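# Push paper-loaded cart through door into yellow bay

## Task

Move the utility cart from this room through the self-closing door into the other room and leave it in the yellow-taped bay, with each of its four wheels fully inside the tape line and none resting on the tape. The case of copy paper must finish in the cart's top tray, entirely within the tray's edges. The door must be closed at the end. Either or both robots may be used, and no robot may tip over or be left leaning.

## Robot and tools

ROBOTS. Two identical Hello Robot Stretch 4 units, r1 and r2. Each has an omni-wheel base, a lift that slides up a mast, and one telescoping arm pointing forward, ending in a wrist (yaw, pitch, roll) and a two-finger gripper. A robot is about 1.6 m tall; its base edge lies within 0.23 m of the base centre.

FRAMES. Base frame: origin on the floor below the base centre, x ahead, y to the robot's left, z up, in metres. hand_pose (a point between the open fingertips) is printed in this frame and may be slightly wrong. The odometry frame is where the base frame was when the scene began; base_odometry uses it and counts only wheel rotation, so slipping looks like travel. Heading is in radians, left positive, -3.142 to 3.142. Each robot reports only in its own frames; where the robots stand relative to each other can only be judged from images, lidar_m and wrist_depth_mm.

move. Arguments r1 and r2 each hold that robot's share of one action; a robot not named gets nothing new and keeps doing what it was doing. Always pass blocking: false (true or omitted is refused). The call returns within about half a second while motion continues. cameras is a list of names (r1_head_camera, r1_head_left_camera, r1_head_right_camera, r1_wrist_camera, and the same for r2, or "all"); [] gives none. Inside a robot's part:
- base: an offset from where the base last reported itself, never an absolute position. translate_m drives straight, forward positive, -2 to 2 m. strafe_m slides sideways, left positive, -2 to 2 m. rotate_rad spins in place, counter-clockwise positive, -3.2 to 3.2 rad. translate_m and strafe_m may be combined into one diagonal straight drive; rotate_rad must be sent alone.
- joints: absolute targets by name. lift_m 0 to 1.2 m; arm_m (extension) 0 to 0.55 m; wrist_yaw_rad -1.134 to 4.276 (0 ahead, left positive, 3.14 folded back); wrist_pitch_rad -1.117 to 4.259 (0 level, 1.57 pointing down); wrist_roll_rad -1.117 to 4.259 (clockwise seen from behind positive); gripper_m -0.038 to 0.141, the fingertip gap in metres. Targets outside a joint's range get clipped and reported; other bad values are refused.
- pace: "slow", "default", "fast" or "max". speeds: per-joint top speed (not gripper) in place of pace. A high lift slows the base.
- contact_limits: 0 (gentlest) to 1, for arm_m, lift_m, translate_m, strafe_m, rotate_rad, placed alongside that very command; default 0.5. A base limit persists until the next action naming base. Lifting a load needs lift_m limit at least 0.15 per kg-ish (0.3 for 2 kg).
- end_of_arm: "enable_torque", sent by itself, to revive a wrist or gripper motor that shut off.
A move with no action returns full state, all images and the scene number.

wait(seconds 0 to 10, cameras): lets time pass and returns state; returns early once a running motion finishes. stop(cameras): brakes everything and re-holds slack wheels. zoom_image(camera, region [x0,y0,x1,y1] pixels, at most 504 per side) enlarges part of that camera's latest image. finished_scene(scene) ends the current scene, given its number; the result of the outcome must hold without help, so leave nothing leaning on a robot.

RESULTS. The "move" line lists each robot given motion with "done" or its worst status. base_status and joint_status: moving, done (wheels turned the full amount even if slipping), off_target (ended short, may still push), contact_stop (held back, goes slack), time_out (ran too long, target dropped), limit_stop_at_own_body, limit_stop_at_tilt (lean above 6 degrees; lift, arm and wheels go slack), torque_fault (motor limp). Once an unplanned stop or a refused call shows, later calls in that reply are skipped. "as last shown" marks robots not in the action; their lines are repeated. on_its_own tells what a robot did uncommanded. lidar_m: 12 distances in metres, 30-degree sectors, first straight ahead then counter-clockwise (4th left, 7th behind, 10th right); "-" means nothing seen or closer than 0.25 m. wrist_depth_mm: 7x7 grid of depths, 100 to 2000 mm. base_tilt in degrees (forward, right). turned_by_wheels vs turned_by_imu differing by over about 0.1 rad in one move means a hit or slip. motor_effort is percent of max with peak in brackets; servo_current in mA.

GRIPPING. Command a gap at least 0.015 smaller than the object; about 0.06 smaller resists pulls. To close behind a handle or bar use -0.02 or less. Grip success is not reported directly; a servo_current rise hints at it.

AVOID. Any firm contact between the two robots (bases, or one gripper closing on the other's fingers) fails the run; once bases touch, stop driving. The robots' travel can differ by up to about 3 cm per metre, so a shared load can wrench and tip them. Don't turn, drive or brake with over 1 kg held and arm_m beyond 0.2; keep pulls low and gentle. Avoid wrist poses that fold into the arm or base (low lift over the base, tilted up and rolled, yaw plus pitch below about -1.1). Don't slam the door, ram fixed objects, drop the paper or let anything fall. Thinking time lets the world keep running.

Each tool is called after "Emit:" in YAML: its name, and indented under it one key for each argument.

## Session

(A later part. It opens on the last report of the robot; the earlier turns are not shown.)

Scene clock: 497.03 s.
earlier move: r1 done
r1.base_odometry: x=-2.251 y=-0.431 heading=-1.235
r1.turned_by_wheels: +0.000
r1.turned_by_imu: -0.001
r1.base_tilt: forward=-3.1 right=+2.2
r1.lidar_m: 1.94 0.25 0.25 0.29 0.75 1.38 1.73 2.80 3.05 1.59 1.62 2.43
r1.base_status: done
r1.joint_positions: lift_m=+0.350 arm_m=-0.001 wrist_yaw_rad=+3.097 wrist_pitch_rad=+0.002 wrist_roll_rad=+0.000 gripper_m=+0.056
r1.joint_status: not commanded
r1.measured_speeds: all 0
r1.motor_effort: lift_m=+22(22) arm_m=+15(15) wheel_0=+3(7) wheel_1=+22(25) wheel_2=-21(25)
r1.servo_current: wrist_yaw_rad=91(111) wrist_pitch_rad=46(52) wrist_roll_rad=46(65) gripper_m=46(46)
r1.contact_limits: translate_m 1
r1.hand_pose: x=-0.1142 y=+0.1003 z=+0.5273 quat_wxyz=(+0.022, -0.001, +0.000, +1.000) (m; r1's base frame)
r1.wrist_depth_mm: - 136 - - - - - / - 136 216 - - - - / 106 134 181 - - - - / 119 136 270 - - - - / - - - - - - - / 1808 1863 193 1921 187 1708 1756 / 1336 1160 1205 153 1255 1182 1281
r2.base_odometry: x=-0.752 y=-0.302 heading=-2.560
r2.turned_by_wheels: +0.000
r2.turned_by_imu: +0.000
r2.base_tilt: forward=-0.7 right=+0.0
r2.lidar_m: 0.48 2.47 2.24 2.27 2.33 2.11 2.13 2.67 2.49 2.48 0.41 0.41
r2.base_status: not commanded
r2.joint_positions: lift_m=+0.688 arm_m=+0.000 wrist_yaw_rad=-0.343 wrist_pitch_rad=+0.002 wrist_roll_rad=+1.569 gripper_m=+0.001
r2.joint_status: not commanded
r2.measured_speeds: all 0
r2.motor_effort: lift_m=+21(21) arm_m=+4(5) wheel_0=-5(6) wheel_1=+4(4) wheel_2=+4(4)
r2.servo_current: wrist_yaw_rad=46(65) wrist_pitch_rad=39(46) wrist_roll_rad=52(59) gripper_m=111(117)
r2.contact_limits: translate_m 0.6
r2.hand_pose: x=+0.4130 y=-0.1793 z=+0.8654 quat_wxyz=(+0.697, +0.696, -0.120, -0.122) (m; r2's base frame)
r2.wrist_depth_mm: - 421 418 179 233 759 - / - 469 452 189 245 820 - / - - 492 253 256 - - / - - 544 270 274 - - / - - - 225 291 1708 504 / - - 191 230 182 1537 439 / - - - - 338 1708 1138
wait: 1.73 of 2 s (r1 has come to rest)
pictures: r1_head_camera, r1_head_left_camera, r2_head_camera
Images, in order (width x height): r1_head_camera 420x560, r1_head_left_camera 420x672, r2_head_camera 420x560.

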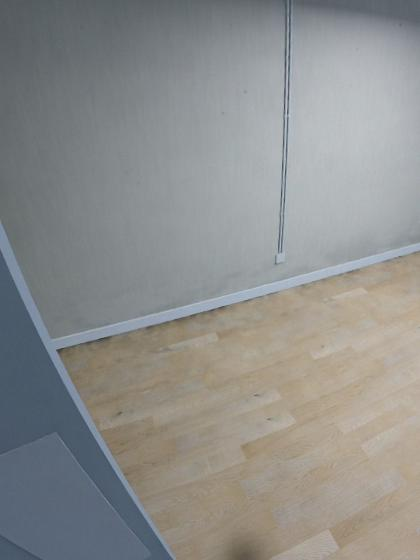

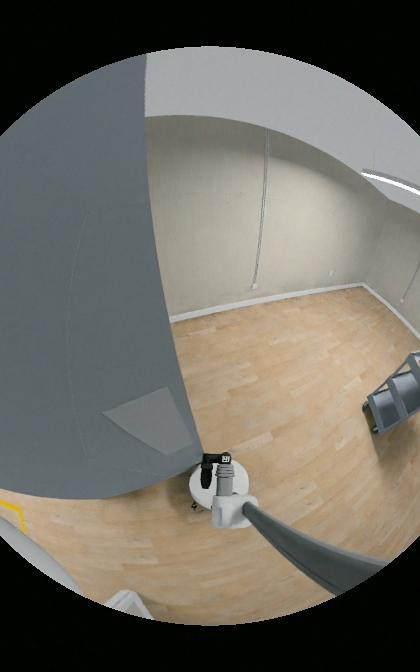

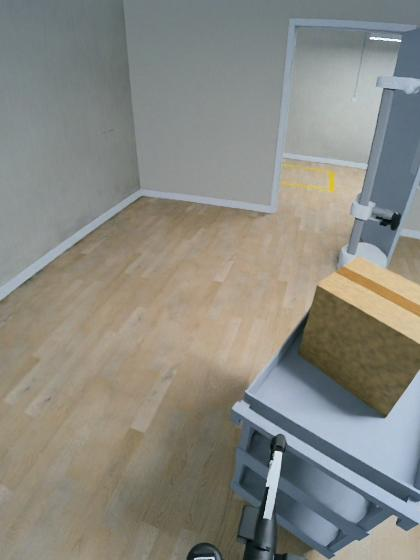

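Emit:
move:
  blocking: false
  r2: {"base": {"translate_m": -0.072, "strafe_m": 0.638}, "joints": {"wrist_yaw_rad": -0.8}, "speeds": {"wrist_yaw_rad": 0.1}, "pace": "slow", "contact_limits": {"translate_m": 0.6}}
  cameras: []

Emit:
wait:
  seconds: 8
  cameras: ["r2_head_camera"]

Scene clock: 517.00 s.
move: r2 moving
r1: as last shown
r1.turned_by_imu: +0.000
r1.base_tilt: forward=-3.1 right=+2.1
r1.lidar_m: 1.96 0.25 0.25 0.29 0.73 1.36 1.72 2.80 3.04 1.59 1.63 2.42
r1.motor_effort: lift_m=+22(22) arm_m=+15(15) wheel_0=+4(4) wheel_1=+22(22) wheel_2=-21(21)
r1.servo_current: wrist_yaw_rad=98(111) wrist_pitch_rad=46(46) wrist_roll_rad=65(65) gripper_m=46(46)
r1.contact_limits: translate_m 1
r1.wrist_depth_mm: - 135 - - - - - / - 136 195 - - - - / 106 134 181 - - - - / 119 136 268 - - - - / - - - - - - - / 1863 1808 193 1863 189 1708 1808 / 1308 1182 1182 153 1255 1160 1308
r2.base_odometry: x=-0.743 y=-0.313 heading=-2.559
r2.turned_by_wheels: +0.000
r2.turned_by_imu: +0.001
r2.base_tilt: forward=-0.7 right=+0.1
r2.lidar_m: 0.48 2.47 2.21 2.25 2.28 2.10 2.14 2.66 2.48 2.50 0.42 0.42
r2.base_status: translate_m moving; strafe_m moving
r2.joint_positions: lift_m=+0.688 arm_m=+0.000 wrist_yaw_rad=-0.381 wrist_pitch_rad=+0.002 wrist_roll_rad=+1.569 gripper_m=+0.001
r2.joint_status: wrist_yaw_rad moving
r2.measured_speeds: translate_m=-0.007 strafe_m=+0.053 rotate_rad=+0.001 lift_m=+0.000 arm_m=+0.000 wrist_yaw_rad=-0.101 wrist_pitch_rad=+0.000 wrist_roll_rad=+0.000
r2.motor_effort: lift_m=+21(21) arm_m=+4(4) wheel_0=-14(14) wheel_1=+8(9) wheel_2=+5(7)
r2.servo_current: wrist_yaw_rad=65(72) wrist_pitch_rad=39(46) wrist_roll_rad=46(46) gripper_m=117(117)
r2.contact_limits: translate_m 0.6
r2.hand_pose: x=+0.4060 y=-0.1884 z=+0.8654 quat_wxyz=(+0.695, +0.694, -0.133, -0.135) (m; r2's base frame)
r2.wrist_depth_mm: - 439 427 191 244 788 - / - 480 459 203 255 831 - / - - 508 264 270 - - / - - 549 279 286 - - / - - - 231 300 1756 488 / - - 190 212 182 1618 436 / - - - - 342 1499 1138
pictures: none
No camera images: "cameras" was empty.

Scene clock: 524.13 s.
earlier move: r2 done
r1.base_odometry: x=-2.251 y=-0.431 heading=-1.235
r1.turned_by_wheels: +0.000
r1.turned_by_imu: +0.000
r1.base_tilt: forward=-3.1 right=+2.1
r1.lidar_m: 1.96 0.25 0.25 0.29 0.73 1.37 1.72 2.79 3.04 1.59 1.61 2.41
r1.base_status: not commanded
r1.joint_positions: lift_m=+0.350 arm_m=-0.001 wrist_yaw_rad=+3.097 wrist_pitch_rad=+0.002 wrist_roll_rad=+0.000 gripper_m=+0.056
r1.joint_status: not commanded
r1.measured_speeds: all 0
r1.motor_effort: lift_m=+22(22) arm_m=+15(15) wheel_0=+3(4) wheel_1=+22(23) wheel_2=-21(21)
r1.servo_current: wrist_yaw_rad=85(124) wrist_pitch_rad=46(52) wrist_roll_rad=46(78) gripper_m=39(52)
r1.contact_limits: translate_m 1
r1.hand_pose: x=-0.1142 y=+0.1003 z=+0.5273 quat_wxyz=(+0.022, -0.001, +0.000, +1.000) (m; r1's base frame)
r1.wrist_depth_mm: - 135 - - - - - / - 136 194 - - - - / 106 134 181 - - - - / 119 136 270 - - - - / - - - - - - - / 1808 1863 193 1808 188 1661 1756 / 1308 1160 1182 153 1229 1160 1308
r2.base_odometry: x=-0.341 y=-0.795 heading=-2.559
r2.turned_by_wheels: +0.000
r2.turned_by_imu: +0.001
r2.base_tilt: forward=-0.6 right=+0.1
r2.lidar_m: 2.89 1.88 1.66 1.68 2.00 1.80 1.82 2.26 3.05 1.10 0.92 2.95
r2.base_status: done
r2.joint_positions: lift_m=+0.688 arm_m=+0.000 wrist_yaw_rad=-0.797 wrist_pitch_rad=+0.002 wrist_roll_rad=+1.569 gripper_m=+0.001
r2.joint_status: all done
r2.measured_speeds: all 0
r2.motor_effort: lift_m=+18(21) arm_m=+4(5) wheel_0=-3(14) wheel_1=+4(10) wheel_2=+6(8)
r2.servo_current: wrist_yaw_rad=59(91) wrist_pitch_rad=39(52) wrist_roll_rad=39(59) gripper_m=72(117)
r2.contact_limits: translate_m 0.6
r2.hand_pose: x=+0.3099 y=-0.2674 z=+0.8657 quat_wxyz=(+0.652, +0.651, -0.274, -0.275) (m; r2's base frame)
r2.wrist_depth_mm: - - - 1008 - 809 - / - - - 991 - 798 - / - - - 1042 - 788 - / - - - - - 1756 1205 / - - - - - 1756 1229 / - - 189 193 182 1808 1182 / - - - - - 1537 1205
wait: 7.13 of 8 s (r2 has come to rest)
pictures: r2_head_camera
Images, in order (width x height): r2_head_camera 420x560.

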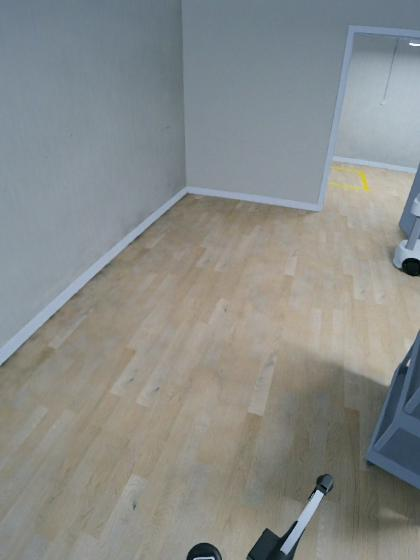

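Emit:
move:
  blocking: false
  r2: {"base": {"translate_m": -0.4, "strafe_m": 0.05}, "joints": {"wrist_yaw_rad": 0.0, "gripper_m": 0.1}}
  cameras: []

Emit:
wait:
  seconds: 2.5
  cameras: []

Emit:
move:
  blocking: false
  r2: {"base": {"rotate_rad": -0.5}}
  cameras: []

Emit:
wait:
  seconds: 1.5
  cameras: ["r2_head_camera"]

Scene clock: 533.00 s.
move: r2 moving
r1: as last shown
r1.base_tilt: forward=-3.1 right=+2.2
r1.lidar_m: 1.96 0.25 0.25 0.30 0.75 1.38 1.75 2.80 3.05 1.57 1.61 2.41
r1.motor_effort: lift_m=+22(22) arm_m=+15(15) wheel_0=+3(4) wheel_1=+22(22) wheel_2=-21(21)
r1.servo_current: wrist_yaw_rad=111(111) wrist_pitch_rad=39(46) wrist_roll_rad=39(72) gripper_m=33(46)
r1.contact_limits: translate_m 1
r1.wrist_depth_mm: - 136 - - - - - / - 135 194 - - - - / 106 134 181 - - - - / 119 136 268 - - - - / - - - - - - - / 1808 1808 193 1863 187 1576 1808 / 1281 1160 1205 153 1229 1160 1308
r2.base_odometry: x=-0.313 y=-0.781 heading=-2.559
r2.turned_by_wheels: +0.000
r2.turned_by_imu: +0.000
r2.base_tilt: forward=-0.7 right=+0.1
r2.lidar_m: 2.91 1.86 1.67 1.69 1.93 1.76 1.80 2.26 3.02 3.07 0.93 3.00
r2.base_status: translate_m moving; strafe_m moving
r2.joint_positions: lift_m=+0.688 arm_m=+0.000 wrist_yaw_rad=-0.237 wrist_pitch_rad=+0.002 wrist_roll_rad=+1.569 gripper_m=+0.020
r2.joint_status: wrist_yaw_rad moving; gripper_m moving
r2.measured_speeds: translate_m=-0.122 strafe_m=+0.017 rotate_rad=+0.001 lift_m=+0.000 arm_m=+0.000 wrist_yaw_rad=+1.741 wrist_pitch_rad=+0.000 wrist_roll_rad=+0.000
r2.motor_effort: lift_m=+18(18) arm_m=+5(5) wheel_0=-7(9) wheel_1=-6(8) wheel_2=+13(13)
r2.servo_current: wrist_yaw_rad=46(130) wrist_pitch_rad=46(46) wrist_roll_rad=46(59) gripper_m=85(91)
r2.hand_pose: x=+0.4306 y=-0.1527 z=+0.8657 quat_wxyz=(+0.703, +0.701, -0.083, -0.084) (m; r2's base frame)
r2.wrist_depth_mm: - - - - - 1708 1205 / - - - - - 1756 1182 / - - - - - 1708 1182 / - - - - - 1708 1205 / - - - - - 1756 1205 / - - 193 196 187 1618 1229 / - - - - - 1808 1160
pictures: none
No camera images: "cameras" was empty.

Scene clock: 535.33 s.
earlier move: r2 done
r1.base_odometry: x=-2.251 y=-0.431 heading=-1.235
r1.turned_by_wheels: +0.000
r1.turned_by_imu: +0.000
r1.base_tilt: forward=-3.1 right=+2.1
r1.lidar_m: 1.96 0.25 0.25 0.29 0.75 1.37 1.71 2.80 3.05 1.59 1.61 2.42
r1.base_status: not commanded
r1.joint_positions: lift_m=+0.350 arm_m=-0.001 wrist_yaw_rad=+3.097 wrist_pitch_rad=+0.002 wrist_roll_rad=+0.000 gripper_m=+0.056
r1.joint_status: not commanded
r1.measured_speeds: all 0
r1.motor_effort: lift_m=+22(22) arm_m=+15(15) wheel_0=+4(4) wheel_1=+22(22) wheel_2=-21(21)
r1.servo_current: wrist_yaw_rad=85(117) wrist_pitch_rad=39(52) wrist_roll_rad=39(78) gripper_m=52(52)
r1.contact_limits: translate_m 1
r1.hand_pose: x=-0.1142 y=+0.1003 z=+0.5273 quat_wxyz=(+0.022, -0.001, +0.000, +1.000) (m; r1's base frame)
r1.wrist_depth_mm: - 136 - - - - - / - 136 195 - - - - / 106 134 182 - - - - / 119 136 270 - - - - / - - - - - - - / 1808 1808 194 1863 189 1661 1808 / 1308 1182 1205 154 1255 1160 1281
r2.base_odometry: x=+0.020 y=-0.617 heading=-2.559
r2.turned_by_wheels: +0.000
r2.turned_by_imu: +0.000
r2.base_tilt: forward=-0.7 right=+0.0
r2.lidar_m: 3.03 1.93 1.78 1.82 1.56 1.42 1.42 1.77 2.94 2.96 1.23 1.22
r2.base_status: done
r2.joint_positions: lift_m=+0.688 arm_m=+0.000 wrist_yaw_rad=-0.003 wrist_pitch_rad=+0.002 wrist_roll_rad=+1.569 gripper_m=+0.100
r2.joint_status: all done
r2.measured_speeds: all 0
r2.motor_effort: lift_m=+18(18) arm_m=+4(5) wheel_0=-3(11) wheel_1=-3(9) wheel_2=+2(13)
r2.servo_current: wrist_yaw_rad=52(130) wrist_pitch_rad=39(46) wrist_roll_rad=39(59) gripper_m=52(124)
r2.hand_pose: x=+0.4590 y=-0.0882 z=+0.8657 quat_wxyz=(+0.708, +0.706, +0.000, -0.002) (m; r2's base frame)
r2.wrist_depth_mm: - - - - - 1756 1160 / - - - - - 1708 1205 / - - - - - 1756 1229 / - - - - - 1808 1205 / - - - - - 1756 1205 / - - 193 - 194 1499 1205 / - - - - - 1921 1182
wait: 2.33 of 2.5 s (r2 has come to rest)
pictures: none
No camera images: "cameras" was empty.

Scene clock: 535.83 s.
move: r2 moving
r1: as last shown
r1.lidar_m: 1.98 0.25 0.25 0.29 0.74 1.37 1.72 2.78 3.05 1.58 1.62 2.42
r1.motor_effort: lift_m=+22(22) arm_m=+15(15) wheel_0=+3(4) wheel_1=+22(22) wheel_2=-21(21)
r1.servo_current: wrist_yaw_rad=91(104) wrist_pitch_rad=46(46) wrist_roll_rad=26(59) gripper_m=39(46)
r1.contact_limits: translate_m 1
r1.wrist_depth_mm: - 136 - - - - - / - 135 195 - - - - / 106 134 181 - - - - / 119 136 270 - - - - / - - - - - - - / 1808 1808 194 1921 187 1618 1756 / 1308 1182 1182 153 1229 1160 1308
r2.base_odometry: x=+0.020 y=-0.617 heading=-2.811
r2.turned_by_wheels: -0.252
r2.turned_by_imu: -0.244
r2.base_tilt: forward=-0.7 right=+0.1
r2.lidar_m: 4.37 2.32 1.81 1.77 1.82 1.45 1.43 1.55 2.35 2.94 3.20 1.21
r2.base_status: rotate_rad moving
r2.joint_positions: lift_m=+0.688 arm_m=+0.000 wrist_yaw_rad=-0.003 wrist_pitch_rad=+0.002 wrist_roll_rad=+1.569 gripper_m=+0.100
r2.joint_status: not commanded
r2.measured_speeds: translate_m=-0.003 strafe_m=+0.000 rotate_rad=-0.977 lift_m=+0.000 arm_m=+0.000 wrist_yaw_rad=+0.000 wrist_pitch_rad=+0.000 wrist_roll_rad=+0.000
r2.motor_effort: lift_m=+18(18) arm_m=+4(5) wheel_0=+8(9) wheel_1=+9(10) wheel_2=+10(11)
r2.servo_current: wrist_yaw_rad=46(52) wrist_pitch_rad=46(46) wrist_roll_rad=46(59) gripper_m=46(52)
r2.hand_pose: x=+0.4590 y=-0.0882 z=+0.8657 quat_wxyz=(+0.708, +0.706, +0.000, -0.001) (m; r2's base frame)
r2.wrist_depth_mm: - - - - - 1708 1118 / - - - - - 1661 1182 / - - - - - 1708 1182 / - - - - - 1756 1205 / - - - - - 1756 1205 / - - 193 - 194 1537 1229 / - - - - - 1863 1205
pictures: none
No camera images: "cameras" was empty.

Scene clock: 536.63 s.
earlier move: r2 done
r1.base_odometry: x=-2.251 y=-0.431 heading=-1.235
r1.turned_by_wheels: +0.000
r1.turned_by_imu: +0.000
r1.base_tilt: forward=-3.1 right=+2.1
r1.lidar_m: 1.97 0.25 0.25 0.30 0.73 1.37 1.73 2.81 3.06 1.58 1.63 2.39
r1.base_status: not commanded
r1.joint_positions: lift_m=+0.350 arm_m=-0.001 wrist_yaw_rad=+3.097 wrist_pitch_rad=+0.002 wrist_roll_rad=+0.000 gripper_m=+0.056
r1.joint_status: not commanded
r1.measured_speeds: all 0
r1.motor_effort: lift_m=+22(22) arm_m=+15(15) wheel_0=+4(4) wheel_1=+22(23) wheel_2=-21(21)
r1.servo_current: wrist_yaw_rad=98(117) wrist_pitch_rad=52(52) wrist_roll_rad=59(59) gripper_m=46(52)
r1.contact_limits: translate_m 1
r1.hand_pose: x=-0.1142 y=+0.1003 z=+0.5273 quat_wxyz=(+0.022, -0.001, +0.000, +1.000) (m; r1's base frame)
r1.wrist_depth_mm: - 136 - - - - - / - 135 196 - - - - / 106 134 181 - - - - / 119 136 270 - - - - / - - - - - - - / 1863 1863 193 1863 187 1708 1808 / 1336 1182 1205 153 1281 1182 1281
r2.base_odometry: x=+0.020 y=-0.617 heading=-3.059
r2.turned_by_wheels: -0.248
r2.turned_by_imu: -0.241
r2.base_tilt: forward=-0.7 right=+0.0
r2.lidar_m: 1.23 2.93 1.87 1.77 1.84 1.57 1.40 1.43 1.79 2.94 2.99 1.22
r2.base_status: done
r2.joint_positions: lift_m=+0.688 arm_m=+0.000 wrist_yaw_rad=-0.003 wrist_pitch_rad=+0.002 wrist_roll_rad=+1.569 gripper_m=+0.100
r2.joint_status: not commanded
r2.measured_speeds: all 0
r2.motor_effort: lift_m=+18(18) arm_m=+4(5) wheel_0=+4(9) wheel_1=+1(10) wheel_2=+4(11)
r2.servo_current: wrist_yaw_rad=59(59) wrist_pitch_rad=33(46) wrist_roll_rad=46(59) gripper_m=52(59)
r2.hand_pose: x=+0.4590 y=-0.0882 z=+0.8657 quat_wxyz=(+0.708, +0.706, +0.000, -0.001) (m; r2's base frame)
r2.wrist_depth_mm: - - - 1118 - 1366 1060 / - - - 1160 1537 1537 1060 / - - - 1255 - 1576 1098 / - - - - - 1708 1229 / - - - - - 1756 1229 / - - 193 - 193 1537 1205 / - - - - - 1863 1182
wait: 0.80 of 1.5 s (r2 has come to rest)
pictures: r2_head_camera
Images, in order (width x height): r2_head_camera 420x560.

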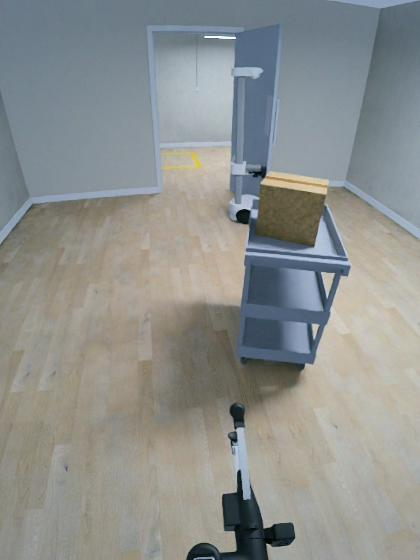

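Emit:
zoom_image:
  camera: "r2_head_camera"
  region: [200, 160, 400, 390]

Scaled by 2.191 from the camera's 420x560 image, which has a finer 1200x1600 frame.

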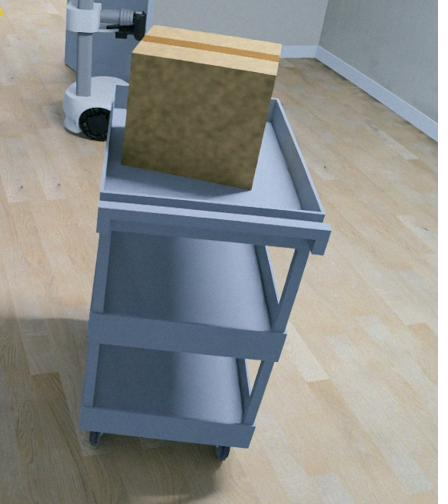

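Emit:
move:
  blocking: false
  r2: {"base": {"rotate_rad": -0.18}}
  cameras: []

Emit:
wait:
  seconds: 1.0
  cameras: []

Emit:
move:
  blocking: false
  r2: {"base": {"translate_m": 0.55, "strafe_m": -0.15}, "contact_limits": {"translate_m": 0.3}}
  cameras: []

Emit:
wait:
  seconds: 3.5
  cameras: ["r2_head_camera", "r2_wrist_camera"]

Scene clock: 584.57 s.
move: r2 moving
r1: as last shown
r1.lidar_m: 1.97 0.25 0.25 0.28 0.73 1.35 1.75 2.80 3.05 1.56 1.62 2.41
r1.motor_effort: lift_m=+22(22) arm_m=+15(15) wheel_0=+3(4) wheel_1=+22(22) wheel_2=-21(21)
r1.servo_current: wrist_yaw_rad=98(117) wrist_pitch_rad=46(46) wrist_roll_rad=52(65) gripper_m=39(46)
r1.contact_limits: translate_m 1
r1.wrist_depth_mm: - 136 - - - - - / - 136 194 - - - - / 106 134 181 - - - - / 119 136 270 - - - - / - - - - - - - / 1808 1863 194 1863 188 1661 1808 / 1336 1160 1182 153 1255 1182 1255
r2.base_odometry: x=+0.020 y=-0.617 heading=+3.054
r2.turned_by_wheels: -0.170
r2.turned_by_imu: -0.165
r2.base_tilt: forward=-0.7 right=+0.1
r2.lidar_m: 1.21 3.81 2.13 1.79 1.78 1.69 1.42 1.42 1.65 2.75 2.94 1.25
r2.base_status: rotate_rad moving
r2.joint_positions: lift_m=+0.688 arm_m=+0.000 wrist_yaw_rad=-0.002 wrist_pitch_rad=+0.002 wrist_roll_rad=+1.569 gripper_m=+0.100
r2.joint_status: not commanded
r2.measured_speeds: translate_m=+0.001 strafe_m=-0.001 rotate_rad=-0.223 lift_m=+0.000 arm_m=+0.000 wrist_yaw_rad=+0.000 wrist_pitch_rad=+0.000 wrist_roll_rad=+0.000
r2.motor_effort: lift_m=+18(18) arm_m=+4(4) wheel_0=+4(9) wheel_1=+3(9) wheel_2=+6(10)
r2.servo_current: wrist_yaw_rad=39(52) wrist_pitch_rad=46(46) wrist_roll_rad=46(46) gripper_m=52(59)
r2.hand_pose: x=+0.4590 y=-0.0881 z=+0.8657 quat_wxyz=(+0.708, +0.706, +0.000, -0.001) (m; r2's base frame)
r2.wrist_depth_mm: - - - - - 1708 1182 / - - - - - 1537 1118 / - - - 1205 1618 1576 1118 / - - - 1281 1576 1576 1098 / - - - - - 1618 1205 / - - 193 - 193 1537 1182 / - - - - - 1921 1205
pictures: none
No camera images: "cameras" was empty.

Scene clock: 584.97 s.
earlier move: r2 done
r1.base_odometry: x=-2.251 y=-0.431 heading=-1.235
r1.turned_by_wheels: +0.000
r1.turned_by_imu: +0.000
r1.base_tilt: forward=-3.1 right=+2.1
r1.lidar_m: 1.94 0.25 0.25 0.28 0.74 1.35 1.74 2.79 3.05 1.59 1.62 2.41
r1.base_status: not commanded
r1.joint_positions: lift_m=+0.350 arm_m=-0.001 wrist_yaw_rad=+3.097 wrist_pitch_rad=+0.002 wrist_roll_rad=+0.000 gripper_m=+0.056
r1.joint_status: not commanded
r1.measured_speeds: all 0
r1.motor_effort: lift_m=+22(22) arm_m=+15(15) wheel_0=+3(4) wheel_1=+22(23) wheel_2=-21(21)
r1.servo_current: wrist_yaw_rad=91(117) wrist_pitch_rad=46(52) wrist_roll_rad=39(65) gripper_m=46(46)
r1.contact_limits: translate_m 1
r1.hand_pose: x=-0.1142 y=+0.1003 z=+0.5273 quat_wxyz=(+0.022, -0.001, +0.000, +1.000) (m; r1's base frame)
r1.wrist_depth_mm: - 136 - - - - - / - 136 195 - - - - / 106 134 181 - - - - / 119 136 268 - - - - / - - - - - - - / 1808 1863 193 1863 187 1661 1756 / 1336 1160 1160 153 1255 1160 1308
r2.base_odometry: x=+0.020 y=-0.617 heading=+3.045
r2.turned_by_wheels: -0.009
r2.turned_by_imu: -0.009
r2.base_tilt: forward=-0.6 right=+0.1
r2.lidar_m: 1.20 3.85 2.14 1.79 1.79 1.70 1.41 1.40 1.61 2.72 2.95 1.26
r2.base_status: done
r2.joint_positions: lift_m=+0.688 arm_m=+0.000 wrist_yaw_rad=-0.002 wrist_pitch_rad=+0.002 wrist_roll_rad=+1.569 gripper_m=+0.100
r2.joint_status: not commanded
r2.measured_speeds: all 0
r2.motor_effort: lift_m=+18(18) arm_m=+4(4) wheel_0=+2(9) wheel_1=+2(9) wheel_2=+3(10)
r2.servo_current: wrist_yaw_rad=52(52) wrist_pitch_rad=39(46) wrist_roll_rad=52(52) gripper_m=46(59)
r2.hand_pose: x=+0.4590 y=-0.0881 z=+0.8657 quat_wxyz=(+0.708, +0.706, +0.000, -0.001) (m; r2's base frame)
r2.wrist_depth_mm: - - - - - 1661 1182 / - - - - - 1618 1118 / - - - 1255 1576 1060 1160 / - - - 1281 1661 1060 1098 / - - - - - 1756 1182 / - - 193 - 194 1576 1205 / - - - - - 1863 1205
wait: 0.40 of 1 s (r2 has come to rest)
pictures: none
No camera images: "cameras" was empty.

Scene clock: 585.47 s.
move: r2 moving
r1: as last shown
r1.lidar_m: 1.95 0.25 0.25 0.30 0.77 1.36 1.76 2.81 3.05 1.58 1.60 2.40
r1.motor_effort: lift_m=+22(22) arm_m=+15(15) wheel_0=+3(4) wheel_1=+22(22) wheel_2=-21(21)
r1.servo_current: wrist_yaw_rad=72(104) wrist_pitch_rad=39(46) wrist_roll_rad=65(65) gripper_m=39(52)
r1.contact_limits: translate_m 1
r1.wrist_depth_mm: - 136 - - - - - / - 136 195 - - - - / 106 134 181 - - - - / 119 136 271 - - - - / - - - - - - - / 1863 1863 193 1808 188 1661 1808 / 1308 1160 1182 153 1281 1182 1255
r2.base_odometry: x=-0.010 y=-0.606 heading=+3.045
r2.turned_by_wheels: +0.000
r2.turned_by_imu: +0.000
r2.base_tilt: forward=-0.7 right=+0.1
r2.lidar_m: 1.19 3.91 2.16 1.79 1.78 1.75 1.45 1.44 1.67 2.76 2.91 1.22
r2.base_status: translate_m moving; strafe_m moving
r2.joint_positions: lift_m=+0.688 arm_m=+0.000 wrist_yaw_rad=-0.002 wrist_pitch_rad=+0.002 wrist_roll_rad=+1.569 gripper_m=+0.100
r2.joint_status: not commanded
r2.measured_speeds: translate_m=+0.120 strafe_m=-0.033 rotate_rad=+0.000 lift_m=+0.000 arm_m=+0.000 wrist_yaw_rad=+0.000 wrist_pitch_rad=+0.000 wrist_roll_rad=+0.000
r2.motor_effort: lift_m=+18(18) arm_m=+5(5) wheel_0=+9(12) wheel_1=+5(7) wheel_2=-12(13)
r2.servo_current: wrist_yaw_rad=59(59) wrist_pitch_rad=39(46) wrist_roll_rad=59(59) gripper_m=59(59)
r2.contact_limits: translate_m 0.3
r2.hand_pose: x=+0.4590 y=-0.0881 z=+0.8657 quat_wxyz=(+0.708, +0.706, +0.000, -0.001) (m; r2's base frame)
r2.wrist_depth_mm: - - - - - 1708 1160 / - - - - - 1618 1118 / - - - 1205 1499 1576 1098 / - - - 1229 1576 1576 1098 / - - - - - 1618 1118 / - - 193 - 194 1537 1255 / - - - - - 1863 1182
pictures: none
No camera images: "cameras" was empty.

Scene clock: 588.30 s.
earlier move: r2 done
r1.base_odometry: x=-2.251 y=-0.431 heading=-1.235
r1.turned_by_wheels: +0.000
r1.turned_by_imu: +0.000
r1.base_tilt: forward=-3.1 right=+2.1
r1.lidar_m: 1.97 0.25 0.25 0.30 0.75 1.36 1.73 2.79 3.07 1.58 1.61 2.40
r1.base_status: not commanded
r1.joint_positions: lift_m=+0.350 arm_m=-0.001 wrist_yaw_rad=+3.097 wrist_pitch_rad=+0.002 wrist_roll_rad=+0.000 gripper_m=+0.056
r1.joint_status: not commanded
r1.measured_speeds: all 0
r1.motor_effort: lift_m=+22(22) arm_m=+15(15) wheel_0=+4(4) wheel_1=+22(22) wheel_2=-21(21)
r1.servo_current: wrist_yaw_rad=98(117) wrist_pitch_rad=52(52) wrist_roll_rad=52(72) gripper_m=46(52)
r1.contact_limits: translate_m 1
r1.hand_pose: x=-0.1142 y=+0.1003 z=+0.5273 quat_wxyz=(+0.022, -0.001, +0.000, +1.000) (m; r1's base frame)
r1.wrist_depth_mm: - 136 - - - - - / - 136 195 - - - - / 106 134 180 - - - - / 119 136 268 - - - - / - - - - - - - / 1863 1863 194 1808 187 1618 1756 / 1308 1182 1182 153 1255 1160 1308
r2.base_odometry: x=-0.513 y=-0.415 heading=+3.045
r2.turned_by_wheels: +0.000
r2.turned_by_imu: +0.001
r2.base_tilt: forward=-0.7 right=+0.1
r2.lidar_m: 0.66 3.92 2.50 2.07 2.04 2.26 1.90 1.88 2.19 2.66 2.63 0.71
r2.base_status: done
r2.joint_positions: lift_m=+0.688 arm_m=+0.000 wrist_yaw_rad=-0.002 wrist_pitch_rad=+0.002 wrist_roll_rad=+1.569 gripper_m=+0.100
r2.joint_status: not commanded
r2.measured_speeds: all 0
r2.motor_effort: lift_m=+18(18) arm_m=+4(5) wheel_0=+2(13) wheel_1=+5(8) wheel_2=-4(15)
r2.servo_current: wrist_yaw_rad=39(59) wrist_pitch_rad=46(46) wrist_roll_rad=33(65) gripper_m=52(59)
r2.contact_limits: translate_m 0.3
r2.hand_pose: x=+0.4590 y=-0.0881 z=+0.8657 quat_wxyz=(+0.708, +0.706, +0.000, -0.001) (m; r2's base frame)
r2.wrist_depth_mm: - - - - - 1708 1160 / - - - 496 - 1576 496 / - - - 707 - - 496 / - - 715 504 - - 504 / - - 741 508 - - 504 / - - 193 512 192 - 512 / - - - - - 535 517
wait: 2.83 of 3.5 s (r2 has come to rest)
pictures: r2_head_camera, r2_wrist_camera
Images, in order (width x height): r2_head_camera 420x560, r2_wrist_camera 616x392.

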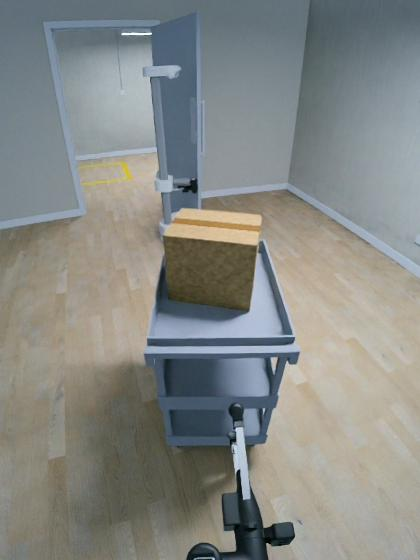

